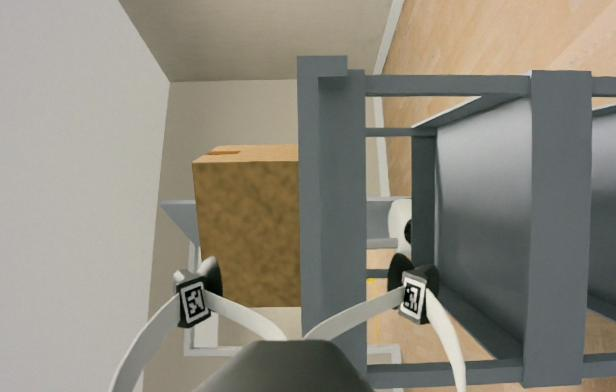

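Emit:
move:
  blocking: false
  r2: {"base": {"translate_m": 0.312}, "contact_limits": {"translate_m": 0.3}}
  cameras: []

Emit:
wait:
  seconds: 2.5
  cameras: []

Emit:
move:
  blocking: false
  r2: {"joints": {"gripper_m": -0.03}}
  cameras: []

Emit:
wait:
  seconds: 2
  cameras: ["r2_wrist_camera"]

Emit:
move:
  blocking: false
  r2: {"base": {"translate_m": -0.713, "strafe_m": 0.544}, "pace": "slow", "contact_limits": {"translate_m": 0.6}}
  cameras: []

Emit:
wait:
  seconds: 4
  cameras: ["r2_head_camera"]

Scene clock: 609.73 s.
move: r2 moving
r1: as last shown
r1.base_tilt: forward=-3.1 right=+2.2
r1.lidar_m: 1.96 0.25 0.25 0.28 0.73 1.39 1.74 2.80 3.03 1.58 1.62 2.42
r1.motor_effort: lift_m=+22(22) arm_m=+15(15) wheel_0=+3(4) wheel_1=+22(22) wheel_2=-21(21)
r1.servo_current: wrist_yaw_rad=91(98) wrist_pitch_rad=46(46) wrist_roll_rad=33(59) gripper_m=46(46)
r1.contact_limits: translate_m 1
r1.wrist_depth_mm: - 135 - - - - - / - 136 195 - - - - / 106 134 180 - - - - / 119 136 270 - - - - / - - - - - - - / 1808 1808 194 1863 187 1708 1756 / 1308 1160 1160 153 1281 1160 1281
r2.base_odometry: x=-0.544 y=-0.412 heading=+3.045
r2.turned_by_wheels: +0.000
r2.turned_by_imu: +0.001
r2.base_tilt: forward=-0.7 right=+0.0
r2.lidar_m: 0.63 3.88 2.52 2.08 2.08 2.29 1.93 1.92 2.20 2.66 2.63 0.67
r2.base_status: translate_m moving
r2.joint_positions: lift_m=+0.688 arm_m=+0.000 wrist_yaw_rad=-0.002 wrist_pitch_rad=+0.002 wrist_roll_rad=+1.569 gripper_m=+0.100
r2.joint_status: not commanded
r2.measured_speeds: translate_m=+0.122 strafe_m=+0.000 rotate_rad=+0.004 lift_m=+0.000 arm_m=+0.000 wrist_yaw_rad=+0.000 wrist_pitch_rad=+0.000 wrist_roll_rad=+0.000
r2.motor_effort: lift_m=+18(18) arm_m=+4(5) wheel_0=+7(8) wheel_1=+6(9) wheel_2=-11(13)
r2.servo_current: wrist_yaw_rad=52(59) wrist_pitch_rad=46(46) wrist_roll_rad=39(59) gripper_m=52(59)
r2.contact_limits: translate_m 0.3
r2.hand_pose: x=+0.4590 y=-0.0881 z=+0.8657 quat_wxyz=(+0.708, +0.706, +0.000, -0.001) (m; r2's base frame)
r2.wrist_depth_mm: - - - - - 1661 1182 / - - - 473 - 1756 466 / - - - 661 - - 473 / - - 691 477 - - 477 / - - 715 477 480 - 477 / - - 193 480 192 - 480 / - - - - - 1808 488
pictures: none
No camera images: "cameras" was empty.

Scene clock: 611.77 s.
earlier move: r2 done
r1.base_odometry: x=-2.251 y=-0.431 heading=-1.235
r1.turned_by_wheels: +0.000
r1.turned_by_imu: +0.000
r1.base_tilt: forward=-3.1 right=+2.1
r1.lidar_m: 1.95 0.25 0.25 0.28 0.75 1.36 1.73 2.82 3.07 1.52 1.55 2.41
r1.base_status: not commanded
r1.joint_positions: lift_m=+0.350 arm_m=-0.001 wrist_yaw_rad=+3.097 wrist_pitch_rad=+0.002 wrist_roll_rad=+0.000 gripper_m=+0.056
r1.joint_status: not commanded
r1.measured_speeds: all 0
r1.motor_effort: lift_m=+22(22) arm_m=+15(15) wheel_0=+4(4) wheel_1=+22(23) wheel_2=-21(21)
r1.servo_current: wrist_yaw_rad=104(117) wrist_pitch_rad=46(46) wrist_roll_rad=33(65) gripper_m=39(52)
r1.contact_limits: translate_m 1
r1.hand_pose: x=-0.1142 y=+0.1003 z=+0.5273 quat_wxyz=(+0.022, -0.001, +0.000, +1.000) (m; r1's base frame)
r1.wrist_depth_mm: - 136 - - - - - / - 136 195 - - - - / 106 134 181 - - - - / 119 136 271 - - - - / - - - - - - - / 1808 1808 193 1863 187 1661 1863 / 1308 1160 1182 153 1255 1182 1281
r2.base_odometry: x=-0.823 y=-0.385 heading=+3.045
r2.turned_by_wheels: +0.000
r2.turned_by_imu: +0.000
r2.base_tilt: forward=-0.7 right=+0.1
r2.lidar_m: 0.41 0.42 2.63 2.19 2.16 2.51 2.21 2.20 2.52 2.54 2.52 0.46
r2.base_status: done
r2.joint_positions: lift_m=+0.688 arm_m=+0.000 wrist_yaw_rad=-0.002 wrist_pitch_rad=+0.002 wrist_roll_rad=+1.569 gripper_m=+0.100
r2.joint_status: not commanded
r2.measured_speeds: all 0
r2.motor_effort: lift_m=+18(18) arm_m=+4(5) wheel_0=+1(11) wheel_1=+3(9) wheel_2=-3(14)
r2.servo_current: wrist_yaw_rad=39(59) wrist_pitch_rad=39(52) wrist_roll_rad=52(59) gripper_m=59(59)
r2.contact_limits: translate_m 0.3
r2.hand_pose: x=+0.4590 y=-0.0881 z=+0.8657 quat_wxyz=(+0.708, +0.706, +0.000, -0.001) (m; r2's base frame)
r2.wrist_depth_mm: - - - 253 253 1708 1182 / - - - 194 254 1708 - / - - 530 195 253 854 - / - - 462 195 254 866 - / - - 477 195 254 866 - / - - 195 195 194 - - / - - 512 - 256 1708 -
wait: 2.03 of 2.5 s (r2 has come to rest)
pictures: none
No camera images: "cameras" was empty.

Scene clock: 612.27 s.
move: r2 moving
r1: as last shown
r1.lidar_m: 1.94 0.25 0.25 0.28 0.73 1.39 1.73 2.79 3.03 1.54 1.55 2.41
r1.motor_effort: lift_m=+22(22) arm_m=+15(15) wheel_0=+3(4) wheel_1=+22(22) wheel_2=-21(21)
r1.servo_current: wrist_yaw_rad=91(104) wrist_pitch_rad=39(46) wrist_roll_rad=46(59) gripper_m=46(46)
r1.contact_limits: translate_m 1
r1.wrist_depth_mm: - 136 - - - - - / - 136 195 - - - - / 106 134 180 - - - - / 119 136 270 - - - - / - - - - - - - / 1808 1863 194 1808 187 1661 1808 / 1336 1182 1205 153 1255 1160 1308
r2.base_odometry: x=-0.823 y=-0.385 heading=+3.045
r2.turned_by_wheels: +0.000
r2.turned_by_imu: +0.000
r2.base_tilt: forward=-0.7 right=+0.1
r2.lidar_m: 0.41 0.43 2.62 2.17 2.17 2.52 2.20 2.21 2.50 2.55 2.55 0.45
r2.base_status: not commanded
r2.joint_positions: lift_m=+0.688 arm_m=+0.000 wrist_yaw_rad=-0.002 wrist_pitch_rad=+0.002 wrist_roll_rad=+1.569 gripper_m=+0.083
r2.joint_status: gripper_m moving
r2.measured_speeds: all 0
r2.motor_effort: lift_m=+18(18) arm_m=+4(5) wheel_0=+2(2) wheel_1=+3(3) wheel_2=-3(3)
r2.servo_current: wrist_yaw_rad=39(52) wrist_pitch_rad=39(46) wrist_roll_rad=52(52) gripper_m=124(124)
r2.contact_limits: translate_m 0.3
r2.hand_pose: x=+0.4590 y=-0.0881 z=+0.8657 quat_wxyz=(+0.708, +0.706, +0.000, -0.001) (m; r2's base frame)
r2.wrist_depth_mm: - - - 193 253 1661 1182 / - - - 193 254 1756 - / - - 525 195 253 866 - / - - 466 195 254 854 - / - - 477 195 254 854 - / - - 195 195 189 - - / - - 517 - 256 1921 -
pictures: none
No camera images: "cameras" was empty.

Scene clock: 613.77 s.
earlier move: r2 done
r1.base_odometry: x=-2.251 y=-0.431 heading=-1.235
r1.turned_by_wheels: +0.000
r1.turned_by_imu: +0.000
r1.base_tilt: forward=-3.1 right=+2.2
r1.lidar_m: 1.93 0.25 0.25 0.29 0.74 1.40 1.72 2.80 3.04 1.54 1.57 2.41
r1.base_status: not commanded
r1.joint_positions: lift_m=+0.350 arm_m=-0.001 wrist_yaw_rad=+3.097 wrist_pitch_rad=+0.002 wrist_roll_rad=+0.000 gripper_m=+0.056
r1.joint_status: not commanded
r1.measured_speeds: all 0
r1.motor_effort: lift_m=+22(22) arm_m=+15(15) wheel_0=+4(4) wheel_1=+22(23) wheel_2=-21(21)
r1.servo_current: wrist_yaw_rad=91(111) wrist_pitch_rad=52(52) wrist_roll_rad=46(59) gripper_m=39(46)
r1.contact_limits: translate_m 1
r1.hand_pose: x=-0.1142 y=+0.1003 z=+0.5273 quat_wxyz=(+0.022, -0.001, +0.000, +1.000) (m; r1's base frame)
r1.wrist_depth_mm: - 136 - - - - - / - 136 195 - - - - / 106 134 181 - - - - / 119 136 271 - - - - / - - - - - - - / 1808 1808 193 1808 187 1661 1756 / 1308 1160 1182 154 1255 1182 1308
r2.base_odometry: x=-0.823 y=-0.385 heading=+3.045
r2.turned_by_wheels: +0.000
r2.turned_by_imu: +0.000
r2.base_tilt: forward=-0.6 right=+0.1
r2.lidar_m: 0.40 0.43 2.59 2.21 2.17 2.53 2.21 2.18 2.51 2.56 2.55 0.44
r2.base_status: not commanded
r2.joint_positions: lift_m=+0.688 arm_m=+0.000 wrist_yaw_rad=+0.001 wrist_pitch_rad=+0.002 wrist_roll_rad=+1.569 gripper_m=-0.028
r2.joint_status: all done
r2.measured_speeds: all 0
r2.motor_effort: lift_m=+18(18) arm_m=+4(5) wheel_0=+2(2) wheel_1=+3(3) wheel_2=-3(3)
r2.servo_current: wrist_yaw_rad=52(59) wrist_pitch_rad=46(46) wrist_roll_rad=46(59) gripper_m=163(338)
r2.contact_limits: translate_m 0.3
r2.hand_pose: x=+0.4593 y=-0.0872 z=+0.8657 quat_wxyz=(+0.708, +0.706, +0.001, +0.000) (m; r2's base frame)
r2.wrist_depth_mm: - - - 181 241 1618 1182 / - - - 182 242 1576 - / - - 449 183 243 831 - / - 459 455 184 243 842 - / - - 469 185 245 854 - / - - 185 185 178 153 - / - - 508 - - 1576 -
wait: 1.50 of 2 s (r2 has come to rest)
pictures: r2_wrist_camera
Images, in order (width x height): r2_wrist_camera 616x392.

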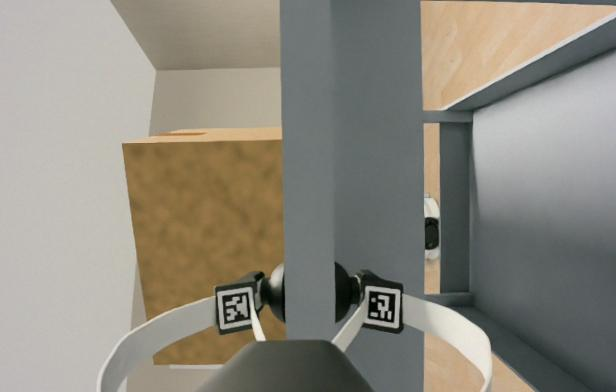

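Scene clock: 614.27 s.
move: r2 moving
r1: as last shown
r1.base_tilt: forward=-3.1 right=+2.1
r1.lidar_m: 1.97 0.25 0.25 0.30 0.74 1.39 1.71 2.80 3.06 1.53 1.57 2.41
r1.motor_effort: lift_m=+22(22) arm_m=+15(15) wheel_0=+4(4) wheel_1=+22(22) wheel_2=-21(21)
r1.servo_current: wrist_yaw_rad=91(111) wrist_pitch_rad=46(52) wrist_roll_rad=46(59) gripper_m=39(46)
r1.contact_limits: translate_m 1
r1.wrist_depth_mm: - 136 - - - - - / - 135 195 - - - - / 106 134 181 - - - - / 119 136 270 - - - - / - - - - - - - / 1863 1863 194 1863 188 1708 1756 / 1281 1182 1205 153 1255 1160 1308
r2.base_odometry: x=-0.814 y=-0.394 heading=+3.046
r2.turned_by_wheels: +0.001
r2.turned_by_imu: +0.001
r2.base_tilt: forward=-0.7 right=+0.1
r2.lidar_m: 0.41 0.44 2.57 2.19 2.17 2.52 2.17 2.17 2.49 2.57 2.55 0.43
r2.base_status: translate_m moving; strafe_m moving
r2.joint_positions: lift_m=+0.688 arm_m=+0.000 wrist_yaw_rad=+0.001 wrist_pitch_rad=+0.002 wrist_roll_rad=+1.569 gripper_m=-0.028
r2.joint_status: not commanded
r2.measured_speeds: translate_m=-0.042 strafe_m=+0.031 rotate_rad=-0.002 lift_m=+0.000 arm_m=+0.000 wrist_yaw_rad=+0.000 wrist_pitch_rad=+0.000 wrist_roll_rad=+0.000
r2.motor_effort: lift_m=+18(18) arm_m=-2(4) wheel_0=-8(11) wheel_1=+5(6) wheel_2=+13(14)
r2.servo_current: wrist_yaw_rad=39(52) wrist_pitch_rad=39(46) wrist_roll_rad=52(52) gripper_m=156(163)
r2.contact_limits: translate_m 0.6
r2.hand_pose: x=+0.4594 y=-0.0872 z=+0.8657 quat_wxyz=(+0.708, +0.706, +0.001, +0.000) (m; r2's base frame)
r2.wrist_depth_mm: - - - 180 238 1708 1160 / - - - 181 240 1576 - / - - 439 182 242 842 - / - 462 452 183 243 842 - / - - 469 185 245 842 - / - - 186 186 178 152 - / - - 508 - - 1661 -
pictures: none
No camera images: "cameras" was empty.

Scene clock: 618.27 s.
earlier move: r2 moving
r1.base_odometry: x=-2.251 y=-0.431 heading=-1.235
r1.turned_by_wheels: +0.000
r1.turned_by_imu: +0.000
r1.base_tilt: forward=-3.1 right=+2.1
r1.lidar_m: 1.96 0.25 0.25 0.30 0.72 1.36 1.73 2.81 3.05 1.88 2.01 2.42
r1.base_status: not commanded
r1.joint_positions: lift_m=+0.350 arm_m=-0.001 wrist_yaw_rad=+3.097 wrist_pitch_rad=+0.002 wrist_roll_rad=+0.000 gripper_m=+0.056
r1.joint_status: not commanded
r1.measured_speeds: all 0
r1.motor_effort: lift_m=+22(22) arm_m=+15(15) wheel_0=+4(4) wheel_1=+22(23) wheel_2=-21(21)
r1.servo_current: wrist_yaw_rad=98(111) wrist_pitch_rad=46(52) wrist_roll_rad=59(78) gripper_m=46(46)
r1.contact_limits: translate_m 1
r1.hand_pose: x=-0.1142 y=+0.1003 z=+0.5273 quat_wxyz=(+0.022, -0.001, +0.000, +1.000) (m; r1's base frame)
r1.wrist_depth_mm: - 136 - - - - - / - 136 195 - - - - / 106 134 181 - - - - / 119 136 268 - - - - / - - - - - - - / 1808 1863 193 1863 188 1661 1808 / 1336 1160 1205 154 1255 1182 1308
r2.base_odometry: x=-0.527 y=-0.659 heading=+3.045
r2.turned_by_wheels: -0.001
r2.turned_by_imu: -0.003
r2.base_tilt: forward=-0.6 right=+0.1
r2.lidar_m: 0.45 3.84 2.20 1.85 1.85 2.15 1.98 1.95 2.21 2.88 2.88 0.35
r2.base_status: translate_m moving; strafe_m moving
r2.joint_positions: lift_m=+0.688 arm_m=+0.000 wrist_yaw_rad=-0.008 wrist_pitch_rad=+0.002 wrist_roll_rad=+1.569 gripper_m=-0.028
r2.joint_status: not commanded
r2.measured_speeds: translate_m=-0.080 strafe_m=+0.061 rotate_rad=+0.007 lift_m=+0.000 arm_m=+0.000 wrist_yaw_rad=-0.001 wrist_pitch_rad=+0.000 wrist_roll_rad=+0.000
r2.motor_effort: lift_m=+18(18) arm_m=-4(4) wheel_0=-17(17) wheel_1=+3(6) wheel_2=+2(14)
r2.servo_current: wrist_yaw_rad=59(65) wrist_pitch_rad=46(52) wrist_roll_rad=46(65) gripper_m=137(169)
r2.contact_limits: translate_m 0.6
r2.hand_pose: x=+0.4586 y=-0.0897 z=+0.8657 quat_wxyz=(+0.708, +0.706, -0.002, -0.003) (m; r2's base frame)
r2.wrist_depth_mm: - 345 342 - 151 - - / - 387 392 105 167 - - / - 480 455 114 186 - - / - - 544 134 209 - - / - - - 153 232 1708 504 / - - 185 181 179 1464 469 / - - - - 370 368 377
wait: 4.00 s; no rest
pictures: r2_head_camera
Images, in order (width x height): r2_head_camera 420x560.

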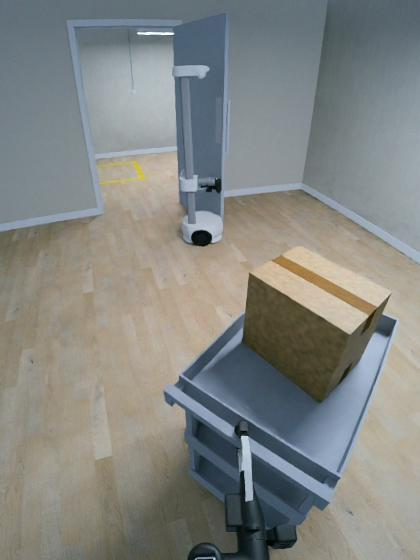

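Emit:
wait:
  seconds: 4
  cameras: ["r2_head_camera"]

Scene clock: 623.93 s.
earlier move: r2 done
r1.base_odometry: x=-2.251 y=-0.431 heading=-1.235
r1.turned_by_wheels: +0.000
r1.turned_by_imu: +0.000
r1.base_tilt: forward=-3.1 right=+2.2
r1.lidar_m: 1.97 0.25 0.25 0.30 0.74 1.36 1.71 2.77 3.08 2.31 4.79 2.41
r1.base_status: not commanded
r1.joint_positions: lift_m=+0.350 arm_m=-0.001 wrist_yaw_rad=+3.097 wrist_pitch_rad=+0.002 wrist_roll_rad=+0.000 gripper_m=+0.056
r1.joint_status: not commanded
r1.measured_speeds: all 0
r1.motor_effort: lift_m=+22(22) arm_m=+15(15) wheel_0=+3(4) wheel_1=+22(23) wheel_2=-21(21)
r1.servo_current: wrist_yaw_rad=85(137) wrist_pitch_rad=39(52) wrist_roll_rad=52(78) gripper_m=46(46)
r1.contact_limits: translate_m 1
r1.hand_pose: x=-0.1142 y=+0.1003 z=+0.5273 quat_wxyz=(+0.022, -0.001, +0.000, +1.000) (m; r1's base frame)
r1.wrist_depth_mm: - 135 - - - - - / - 136 195 - - - - / 106 134 181 - - - - / 119 136 270 - - - - / - - - - - - - / 1808 1863 193 1808 187 1661 1756 / 1308 1182 1205 154 1255 1182 1281
r2.base_odometry: x=-0.166 y=-0.995 heading=+3.045
r2.turned_by_wheels: +0.000
r2.turned_by_imu: -0.003
r2.base_tilt: forward=-0.7 right=+0.1
r2.lidar_m: 0.46 3.22 1.76 1.43 1.42 1.70 1.69 1.67 1.92 3.18 3.27 0.33
r2.base_status: done
r2.joint_positions: lift_m=+0.688 arm_m=+0.000 wrist_yaw_rad=-0.008 wrist_pitch_rad=+0.002 wrist_roll_rad=+1.569 gripper_m=-0.028
r2.joint_status: not commanded
r2.measured_speeds: all 0
r2.motor_effort: lift_m=+18(18) arm_m=-4(4) wheel_0=-7(18) wheel_1=+3(7) wheel_2=+3(14)
r2.servo_current: wrist_yaw_rad=52(78) wrist_pitch_rad=39(52) wrist_roll_rad=59(65) gripper_m=130(169)
r2.contact_limits: translate_m 0.6
r2.hand_pose: x=+0.4586 y=-0.0897 z=+0.8657 quat_wxyz=(+0.708, +0.706, -0.002, -0.003) (m; r2's base frame)
r2.wrist_depth_mm: - 342 338 - 144 - - / - 387 389 - 160 - - / - 492 459 107 180 - - / - - - 122 209 1576 - / - - - 146 236 1618 500 / - - 185 168 178 1499 462 / - - - - 377 373 382
wait: 1.70 of 4 s (r2 has come to rest)
pictures: r2_head_camera
Images, in order (width x height): r2_head_camera 420x560.

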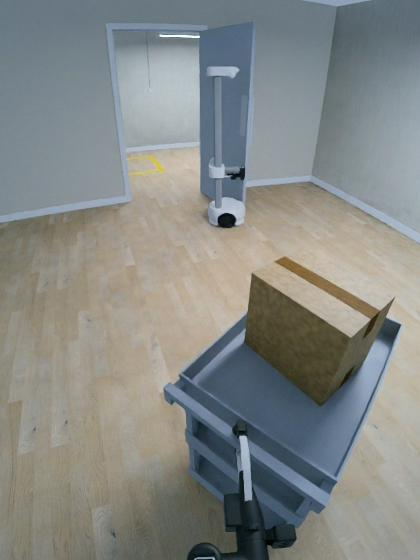

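Emit:
move:
  blocking: false
  r2: {"base": {"translate_m": -0.581, "strafe_m": -0.293}, "pace": "slow", "contact_limits": {"translate_m": 0.6}}
  cameras: []

Emit:
wait:
  seconds: 8
  cameras: ["r2_head_camera"]

Scene clock: 638.80 s.
move: r2 moving
r1: as last shown
r1.base_tilt: forward=-3.1 right=+2.1
r1.lidar_m: 1.94 0.25 0.25 0.29 0.72 1.38 1.73 2.80 3.06 2.30 4.79 2.40
r1.motor_effort: lift_m=+22(22) arm_m=+15(15) wheel_0=+4(4) wheel_1=+22(22) wheel_2=-21(21)
r1.servo_current: wrist_yaw_rad=104(104) wrist_pitch_rad=39(46) wrist_roll_rad=46(65) gripper_m=46(46)
r1.contact_limits: translate_m 1
r1.wrist_depth_mm: - 136 - - - - - / - 135 195 - - - - / 106 134 181 - - - - / 119 136 268 - - - - / - - - - - - - / 1808 1863 194 1863 187 1708 1756 / 1281 1160 1205 153 1255 1160 1308
r2.base_odometry: x=-0.153 y=-0.990 heading=+3.045
r2.turned_by_wheels: +0.000
r2.turned_by_imu: +0.000
r2.base_tilt: forward=-0.6 right=+0.1
r2.lidar_m: 0.47 3.20 1.76 1.44 1.44 1.68 1.66 1.64 1.89 3.15 3.26 0.32
r2.base_status: translate_m moving; strafe_m moving
r2.joint_positions: lift_m=+0.688 arm_m=+0.000 wrist_yaw_rad=-0.003 wrist_pitch_rad=+0.002 wrist_roll_rad=+1.569 gripper_m=-0.028
r2.joint_status: not commanded
r2.measured_speeds: translate_m=-0.049 strafe_m=-0.024 rotate_rad=+0.001 lift_m=+0.000 arm_m=+0.000 wrist_yaw_rad=+0.012 wrist_pitch_rad=+0.000 wrist_roll_rad=+0.000
r2.motor_effort: lift_m=+18(18) arm_m=-4(4) wheel_0=-8(10) wheel_1=-9(10) wheel_2=+11(11)
r2.servo_current: wrist_yaw_rad=46(65) wrist_pitch_rad=39(46) wrist_roll_rad=33(59) gripper_m=137(143)
r2.contact_limits: translate_m 0.6
r2.hand_pose: x=+0.4590 y=-0.0883 z=+0.8657 quat_wxyz=(+0.708, +0.706, +0.000, -0.002) (m; r2's base frame)
r2.wrist_depth_mm: - 340 336 - 142 - - / - 387 389 - 158 - - / - 492 459 105 179 - - / - - - 118 208 1618 - / - - - 145 236 1618 500 / - - 185 174 178 1537 466 / - - - - 375 377 384
pictures: none
No camera images: "cameras" was empty.

Scene clock: 645.97 s.
earlier move: r2 done
r1.base_odometry: x=-2.251 y=-0.431 heading=-1.235
r1.turned_by_wheels: +0.000
r1.turned_by_imu: +0.000
r1.base_tilt: forward=-3.1 right=+2.2
r1.lidar_m: 1.96 0.25 0.25 0.32 0.73 1.36 1.74 2.79 3.04 2.84 4.77 2.42
r1.base_status: not commanded
r1.joint_positions: lift_m=+0.350 arm_m=-0.001 wrist_yaw_rad=+3.097 wrist_pitch_rad=+0.002 wrist_roll_rad=+0.000 gripper_m=+0.056
r1.joint_status: not commanded
r1.measured_speeds: all 0
r1.motor_effort: lift_m=+22(22) arm_m=+15(15) wheel_0=+3(4) wheel_1=+22(23) wheel_2=-21(21)
r1.servo_current: wrist_yaw_rad=91(117) wrist_pitch_rad=52(59) wrist_roll_rad=52(65) gripper_m=46(52)
r1.contact_limits: translate_m 1
r1.hand_pose: x=-0.1142 y=+0.1003 z=+0.5273 quat_wxyz=(+0.022, -0.001, +0.000, +1.000) (m; r1's base frame)
r1.wrist_depth_mm: - 136 - - - - - / - 136 195 - - - - / 106 134 181 - - - - / 119 136 268 - - - - / - - - - - - - / 1863 1808 194 1863 188 1618 1808 / 1336 1182 1182 153 1308 1182 1308
r2.base_odometry: x=+0.440 y=-0.759 heading=+3.045
r2.turned_by_wheels: +0.000
r2.turned_by_imu: +0.002
r2.base_tilt: forward=-0.7 right=+0.0
r2.lidar_m: 0.37 0.35 1.86 1.59 1.58 1.22 1.03 1.03 1.18 1.92 3.18 0.41
r2.base_status: done
r2.joint_positions: lift_m=+0.688 arm_m=+0.000 wrist_yaw_rad=+0.004 wrist_pitch_rad=+0.004 wrist_roll_rad=+1.569 gripper_m=-0.029
r2.joint_status: not commanded
r2.measured_speeds: all 0
r2.motor_effort: lift_m=+18(18) arm_m=-4(4) wheel_0=-5(10) wheel_1=-4(10) wheel_2=+7(15)
r2.servo_current: wrist_yaw_rad=52(65) wrist_pitch_rad=46(46) wrist_roll_rad=46(65) gripper_m=104(143)
r2.contact_limits: translate_m 0.6
r2.hand_pose: x=+0.4597 y=-0.0862 z=+0.8651 quat_wxyz=(+0.708, +0.706, +0.003, +0.000) (m; r2's base frame)
r2.wrist_depth_mm: - - - 192 257 1336 1042 / - - - 187 249 1618 1160 / - - - 183 246 1537 - / - 442 442 179 238 831 - / - 442 442 175 233 809 - / - 445 185 170 179 - - / - 452 449 - 225 - -
wait: 7.17 of 8 s (r2 has come to rest)
pictures: r2_head_camera
Images, in order (width x height): r2_head_camera 420x560.

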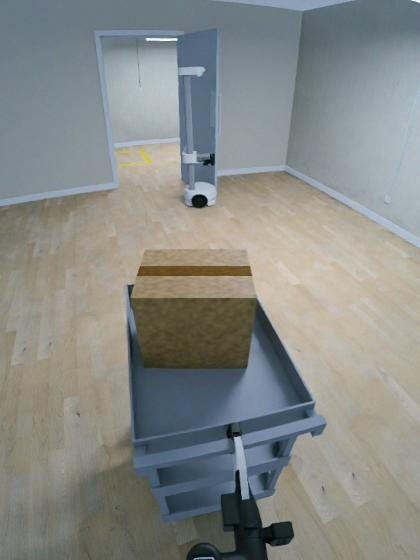

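Emit:
move:
  blocking: false
  r2: {"base": {"translate_m": 0.37}, "pace": "slow", "contact_limits": {"translate_m": 0.6}}
  cameras: []

Emit:
wait:
  seconds: 4.5
  cameras: ["r2_head_camera"]

Scene clock: 665.33 s.
move: r2 moving
r1: as last shown
r1.lidar_m: 1.97 0.25 0.25 0.29 0.73 1.38 1.70 2.79 3.05 2.84 4.78 2.40
r1.motor_effort: lift_m=+22(22) arm_m=+15(15) wheel_0=+3(4) wheel_1=+22(22) wheel_2=-21(21)
r1.servo_current: wrist_yaw_rad=104(104) wrist_pitch_rad=39(46) wrist_roll_rad=39(65) gripper_m=46(46)
r1.contact_limits: translate_m 1
r1.wrist_depth_mm: - 136 - - - - - / - 136 195 - - - - / 106 134 181 - - - - / 119 136 270 - - - - / - - - - - - - / 1808 1863 193 1863 187 1618 1863 / 1308 1182 1182 153 1255 1160 1281
r2.base_odometry: x=+0.429 y=-0.758 heading=+3.045
r2.turned_by_wheels: +0.000
r2.turned_by_imu: +0.001
r2.base_tilt: forward=-0.7 right=+0.0
r2.lidar_m: 0.37 0.37 1.87 1.60 1.57 1.25 1.04 1.05 1.20 1.99 3.18 0.42
r2.base_status: translate_m moving
r2.joint_positions: lift_m=+0.688 arm_m=+0.000 wrist_yaw_rad=+0.002 wrist_pitch_rad=+0.004 wrist_roll_rad=+1.569 gripper_m=-0.029
r2.joint_status: not commanded
r2.measured_speeds: translate_m=+0.049 strafe_m=+0.000 rotate_rad=+0.000 lift_m=+0.000 arm_m=+0.000 wrist_yaw_rad=-0.005 wrist_pitch_rad=+0.000 wrist_roll_rad=+0.000
r2.motor_effort: lift_m=+18(18) arm_m=-2(4) wheel_0=+9(12) wheel_1=+8(8) wheel_2=-15(15)
r2.servo_current: wrist_yaw_rad=59(59) wrist_pitch_rad=39(52) wrist_roll_rad=46(52) gripper_m=91(111)
r2.contact_limits: translate_m 0.6
r2.hand_pose: x=+0.4594 y=-0.0870 z=+0.8651 quat_wxyz=(+0.708, +0.706, +0.002, -0.001) (m; r2's base frame)
r2.wrist_depth_mm: - - - 194 259 293 289 / - - - 189 251 1708 1182 / - - - 183 245 1708 - / - - 439 179 238 831 - / - 439 442 175 233 820 - / - 445 186 168 179 - - / - - 445 - 223 - -
pictures: none
No camera images: "cameras" was empty.

Scene clock: 669.83 s.
earlier move: r2 done
r1.base_odometry: x=-2.251 y=-0.431 heading=-1.235
r1.turned_by_wheels: +0.000
r1.turned_by_imu: +0.000
r1.base_tilt: forward=-3.1 right=+2.1
r1.lidar_m: 1.95 0.25 0.25 0.28 0.75 1.36 1.74 2.80 3.03 2.45 4.78 2.40
r1.base_status: not commanded
r1.joint_positions: lift_m=+0.350 arm_m=-0.001 wrist_yaw_rad=+3.097 wrist_pitch_rad=+0.002 wrist_roll_rad=+0.000 gripper_m=+0.056
r1.joint_status: not commanded
r1.measured_speeds: all 0
r1.motor_effort: lift_m=+22(22) arm_m=+15(15) wheel_0=+3(4) wheel_1=+22(23) wheel_2=-21(21)
r1.servo_current: wrist_yaw_rad=104(117) wrist_pitch_rad=39(52) wrist_roll_rad=39(72) gripper_m=39(46)
r1.contact_limits: translate_m 1
r1.hand_pose: x=-0.1142 y=+0.1003 z=+0.5273 quat_wxyz=(+0.022, -0.001, +0.000, +1.000) (m; r1's base frame)
r1.wrist_depth_mm: - 136 - - - - - / - 135 195 - - - - / 106 134 181 - - - - / 119 136 267 - - - - / - - - - - - - / 1808 1808 195 1808 187 1661 1708 / 1336 1182 1205 153 1255 1160 1281
r2.base_odometry: x=+0.072 y=-0.723 heading=+3.045
r2.turned_by_wheels: +0.000
r2.turned_by_imu: -0.002
r2.base_tilt: forward=-0.7 right=+0.1
r2.lidar_m: 0.32 0.32 2.05 1.65 1.67 1.65 1.40 1.38 1.58 2.59 3.06 0.47
r2.base_status: done
r2.joint_positions: lift_m=+0.688 arm_m=+0.000 wrist_yaw_rad=-0.008 wrist_pitch_rad=+0.004 wrist_roll_rad=+1.569 gripper_m=-0.029
r2.joint_status: not commanded
r2.measured_speeds: all 0
r2.motor_effort: lift_m=+18(18) arm_m=+4(4) wheel_0=+1(13) wheel_1=+5(9) wheel_2=-6(17)
r2.servo_current: wrist_yaw_rad=65(72) wrist_pitch_rad=39(52) wrist_roll_rad=39(65) gripper_m=98(111)
r2.contact_limits: translate_m 0.6
r2.hand_pose: x=+0.4585 y=-0.0899 z=+0.8651 quat_wxyz=(+0.708, +0.706, -0.002, -0.004) (m; r2's base frame)
r2.wrist_depth_mm: - - - 268 - 1499 1098 / - - - 287 306 1430 1098 / - - - 210 281 1708 496 / - - - 195 256 1708 - / - - 445 182 239 809 - / - 430 185 169 179 - - / - 418 418 - 214 - -
wait: 4.50 s; at rest by 4.47 s
pictures: r2_head_camera
Images, in order (width x height): r2_head_camera 420x560.

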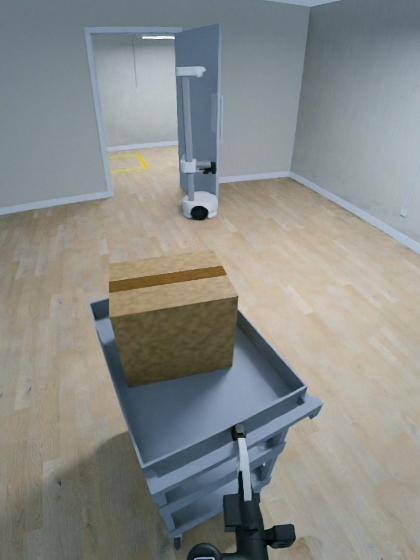

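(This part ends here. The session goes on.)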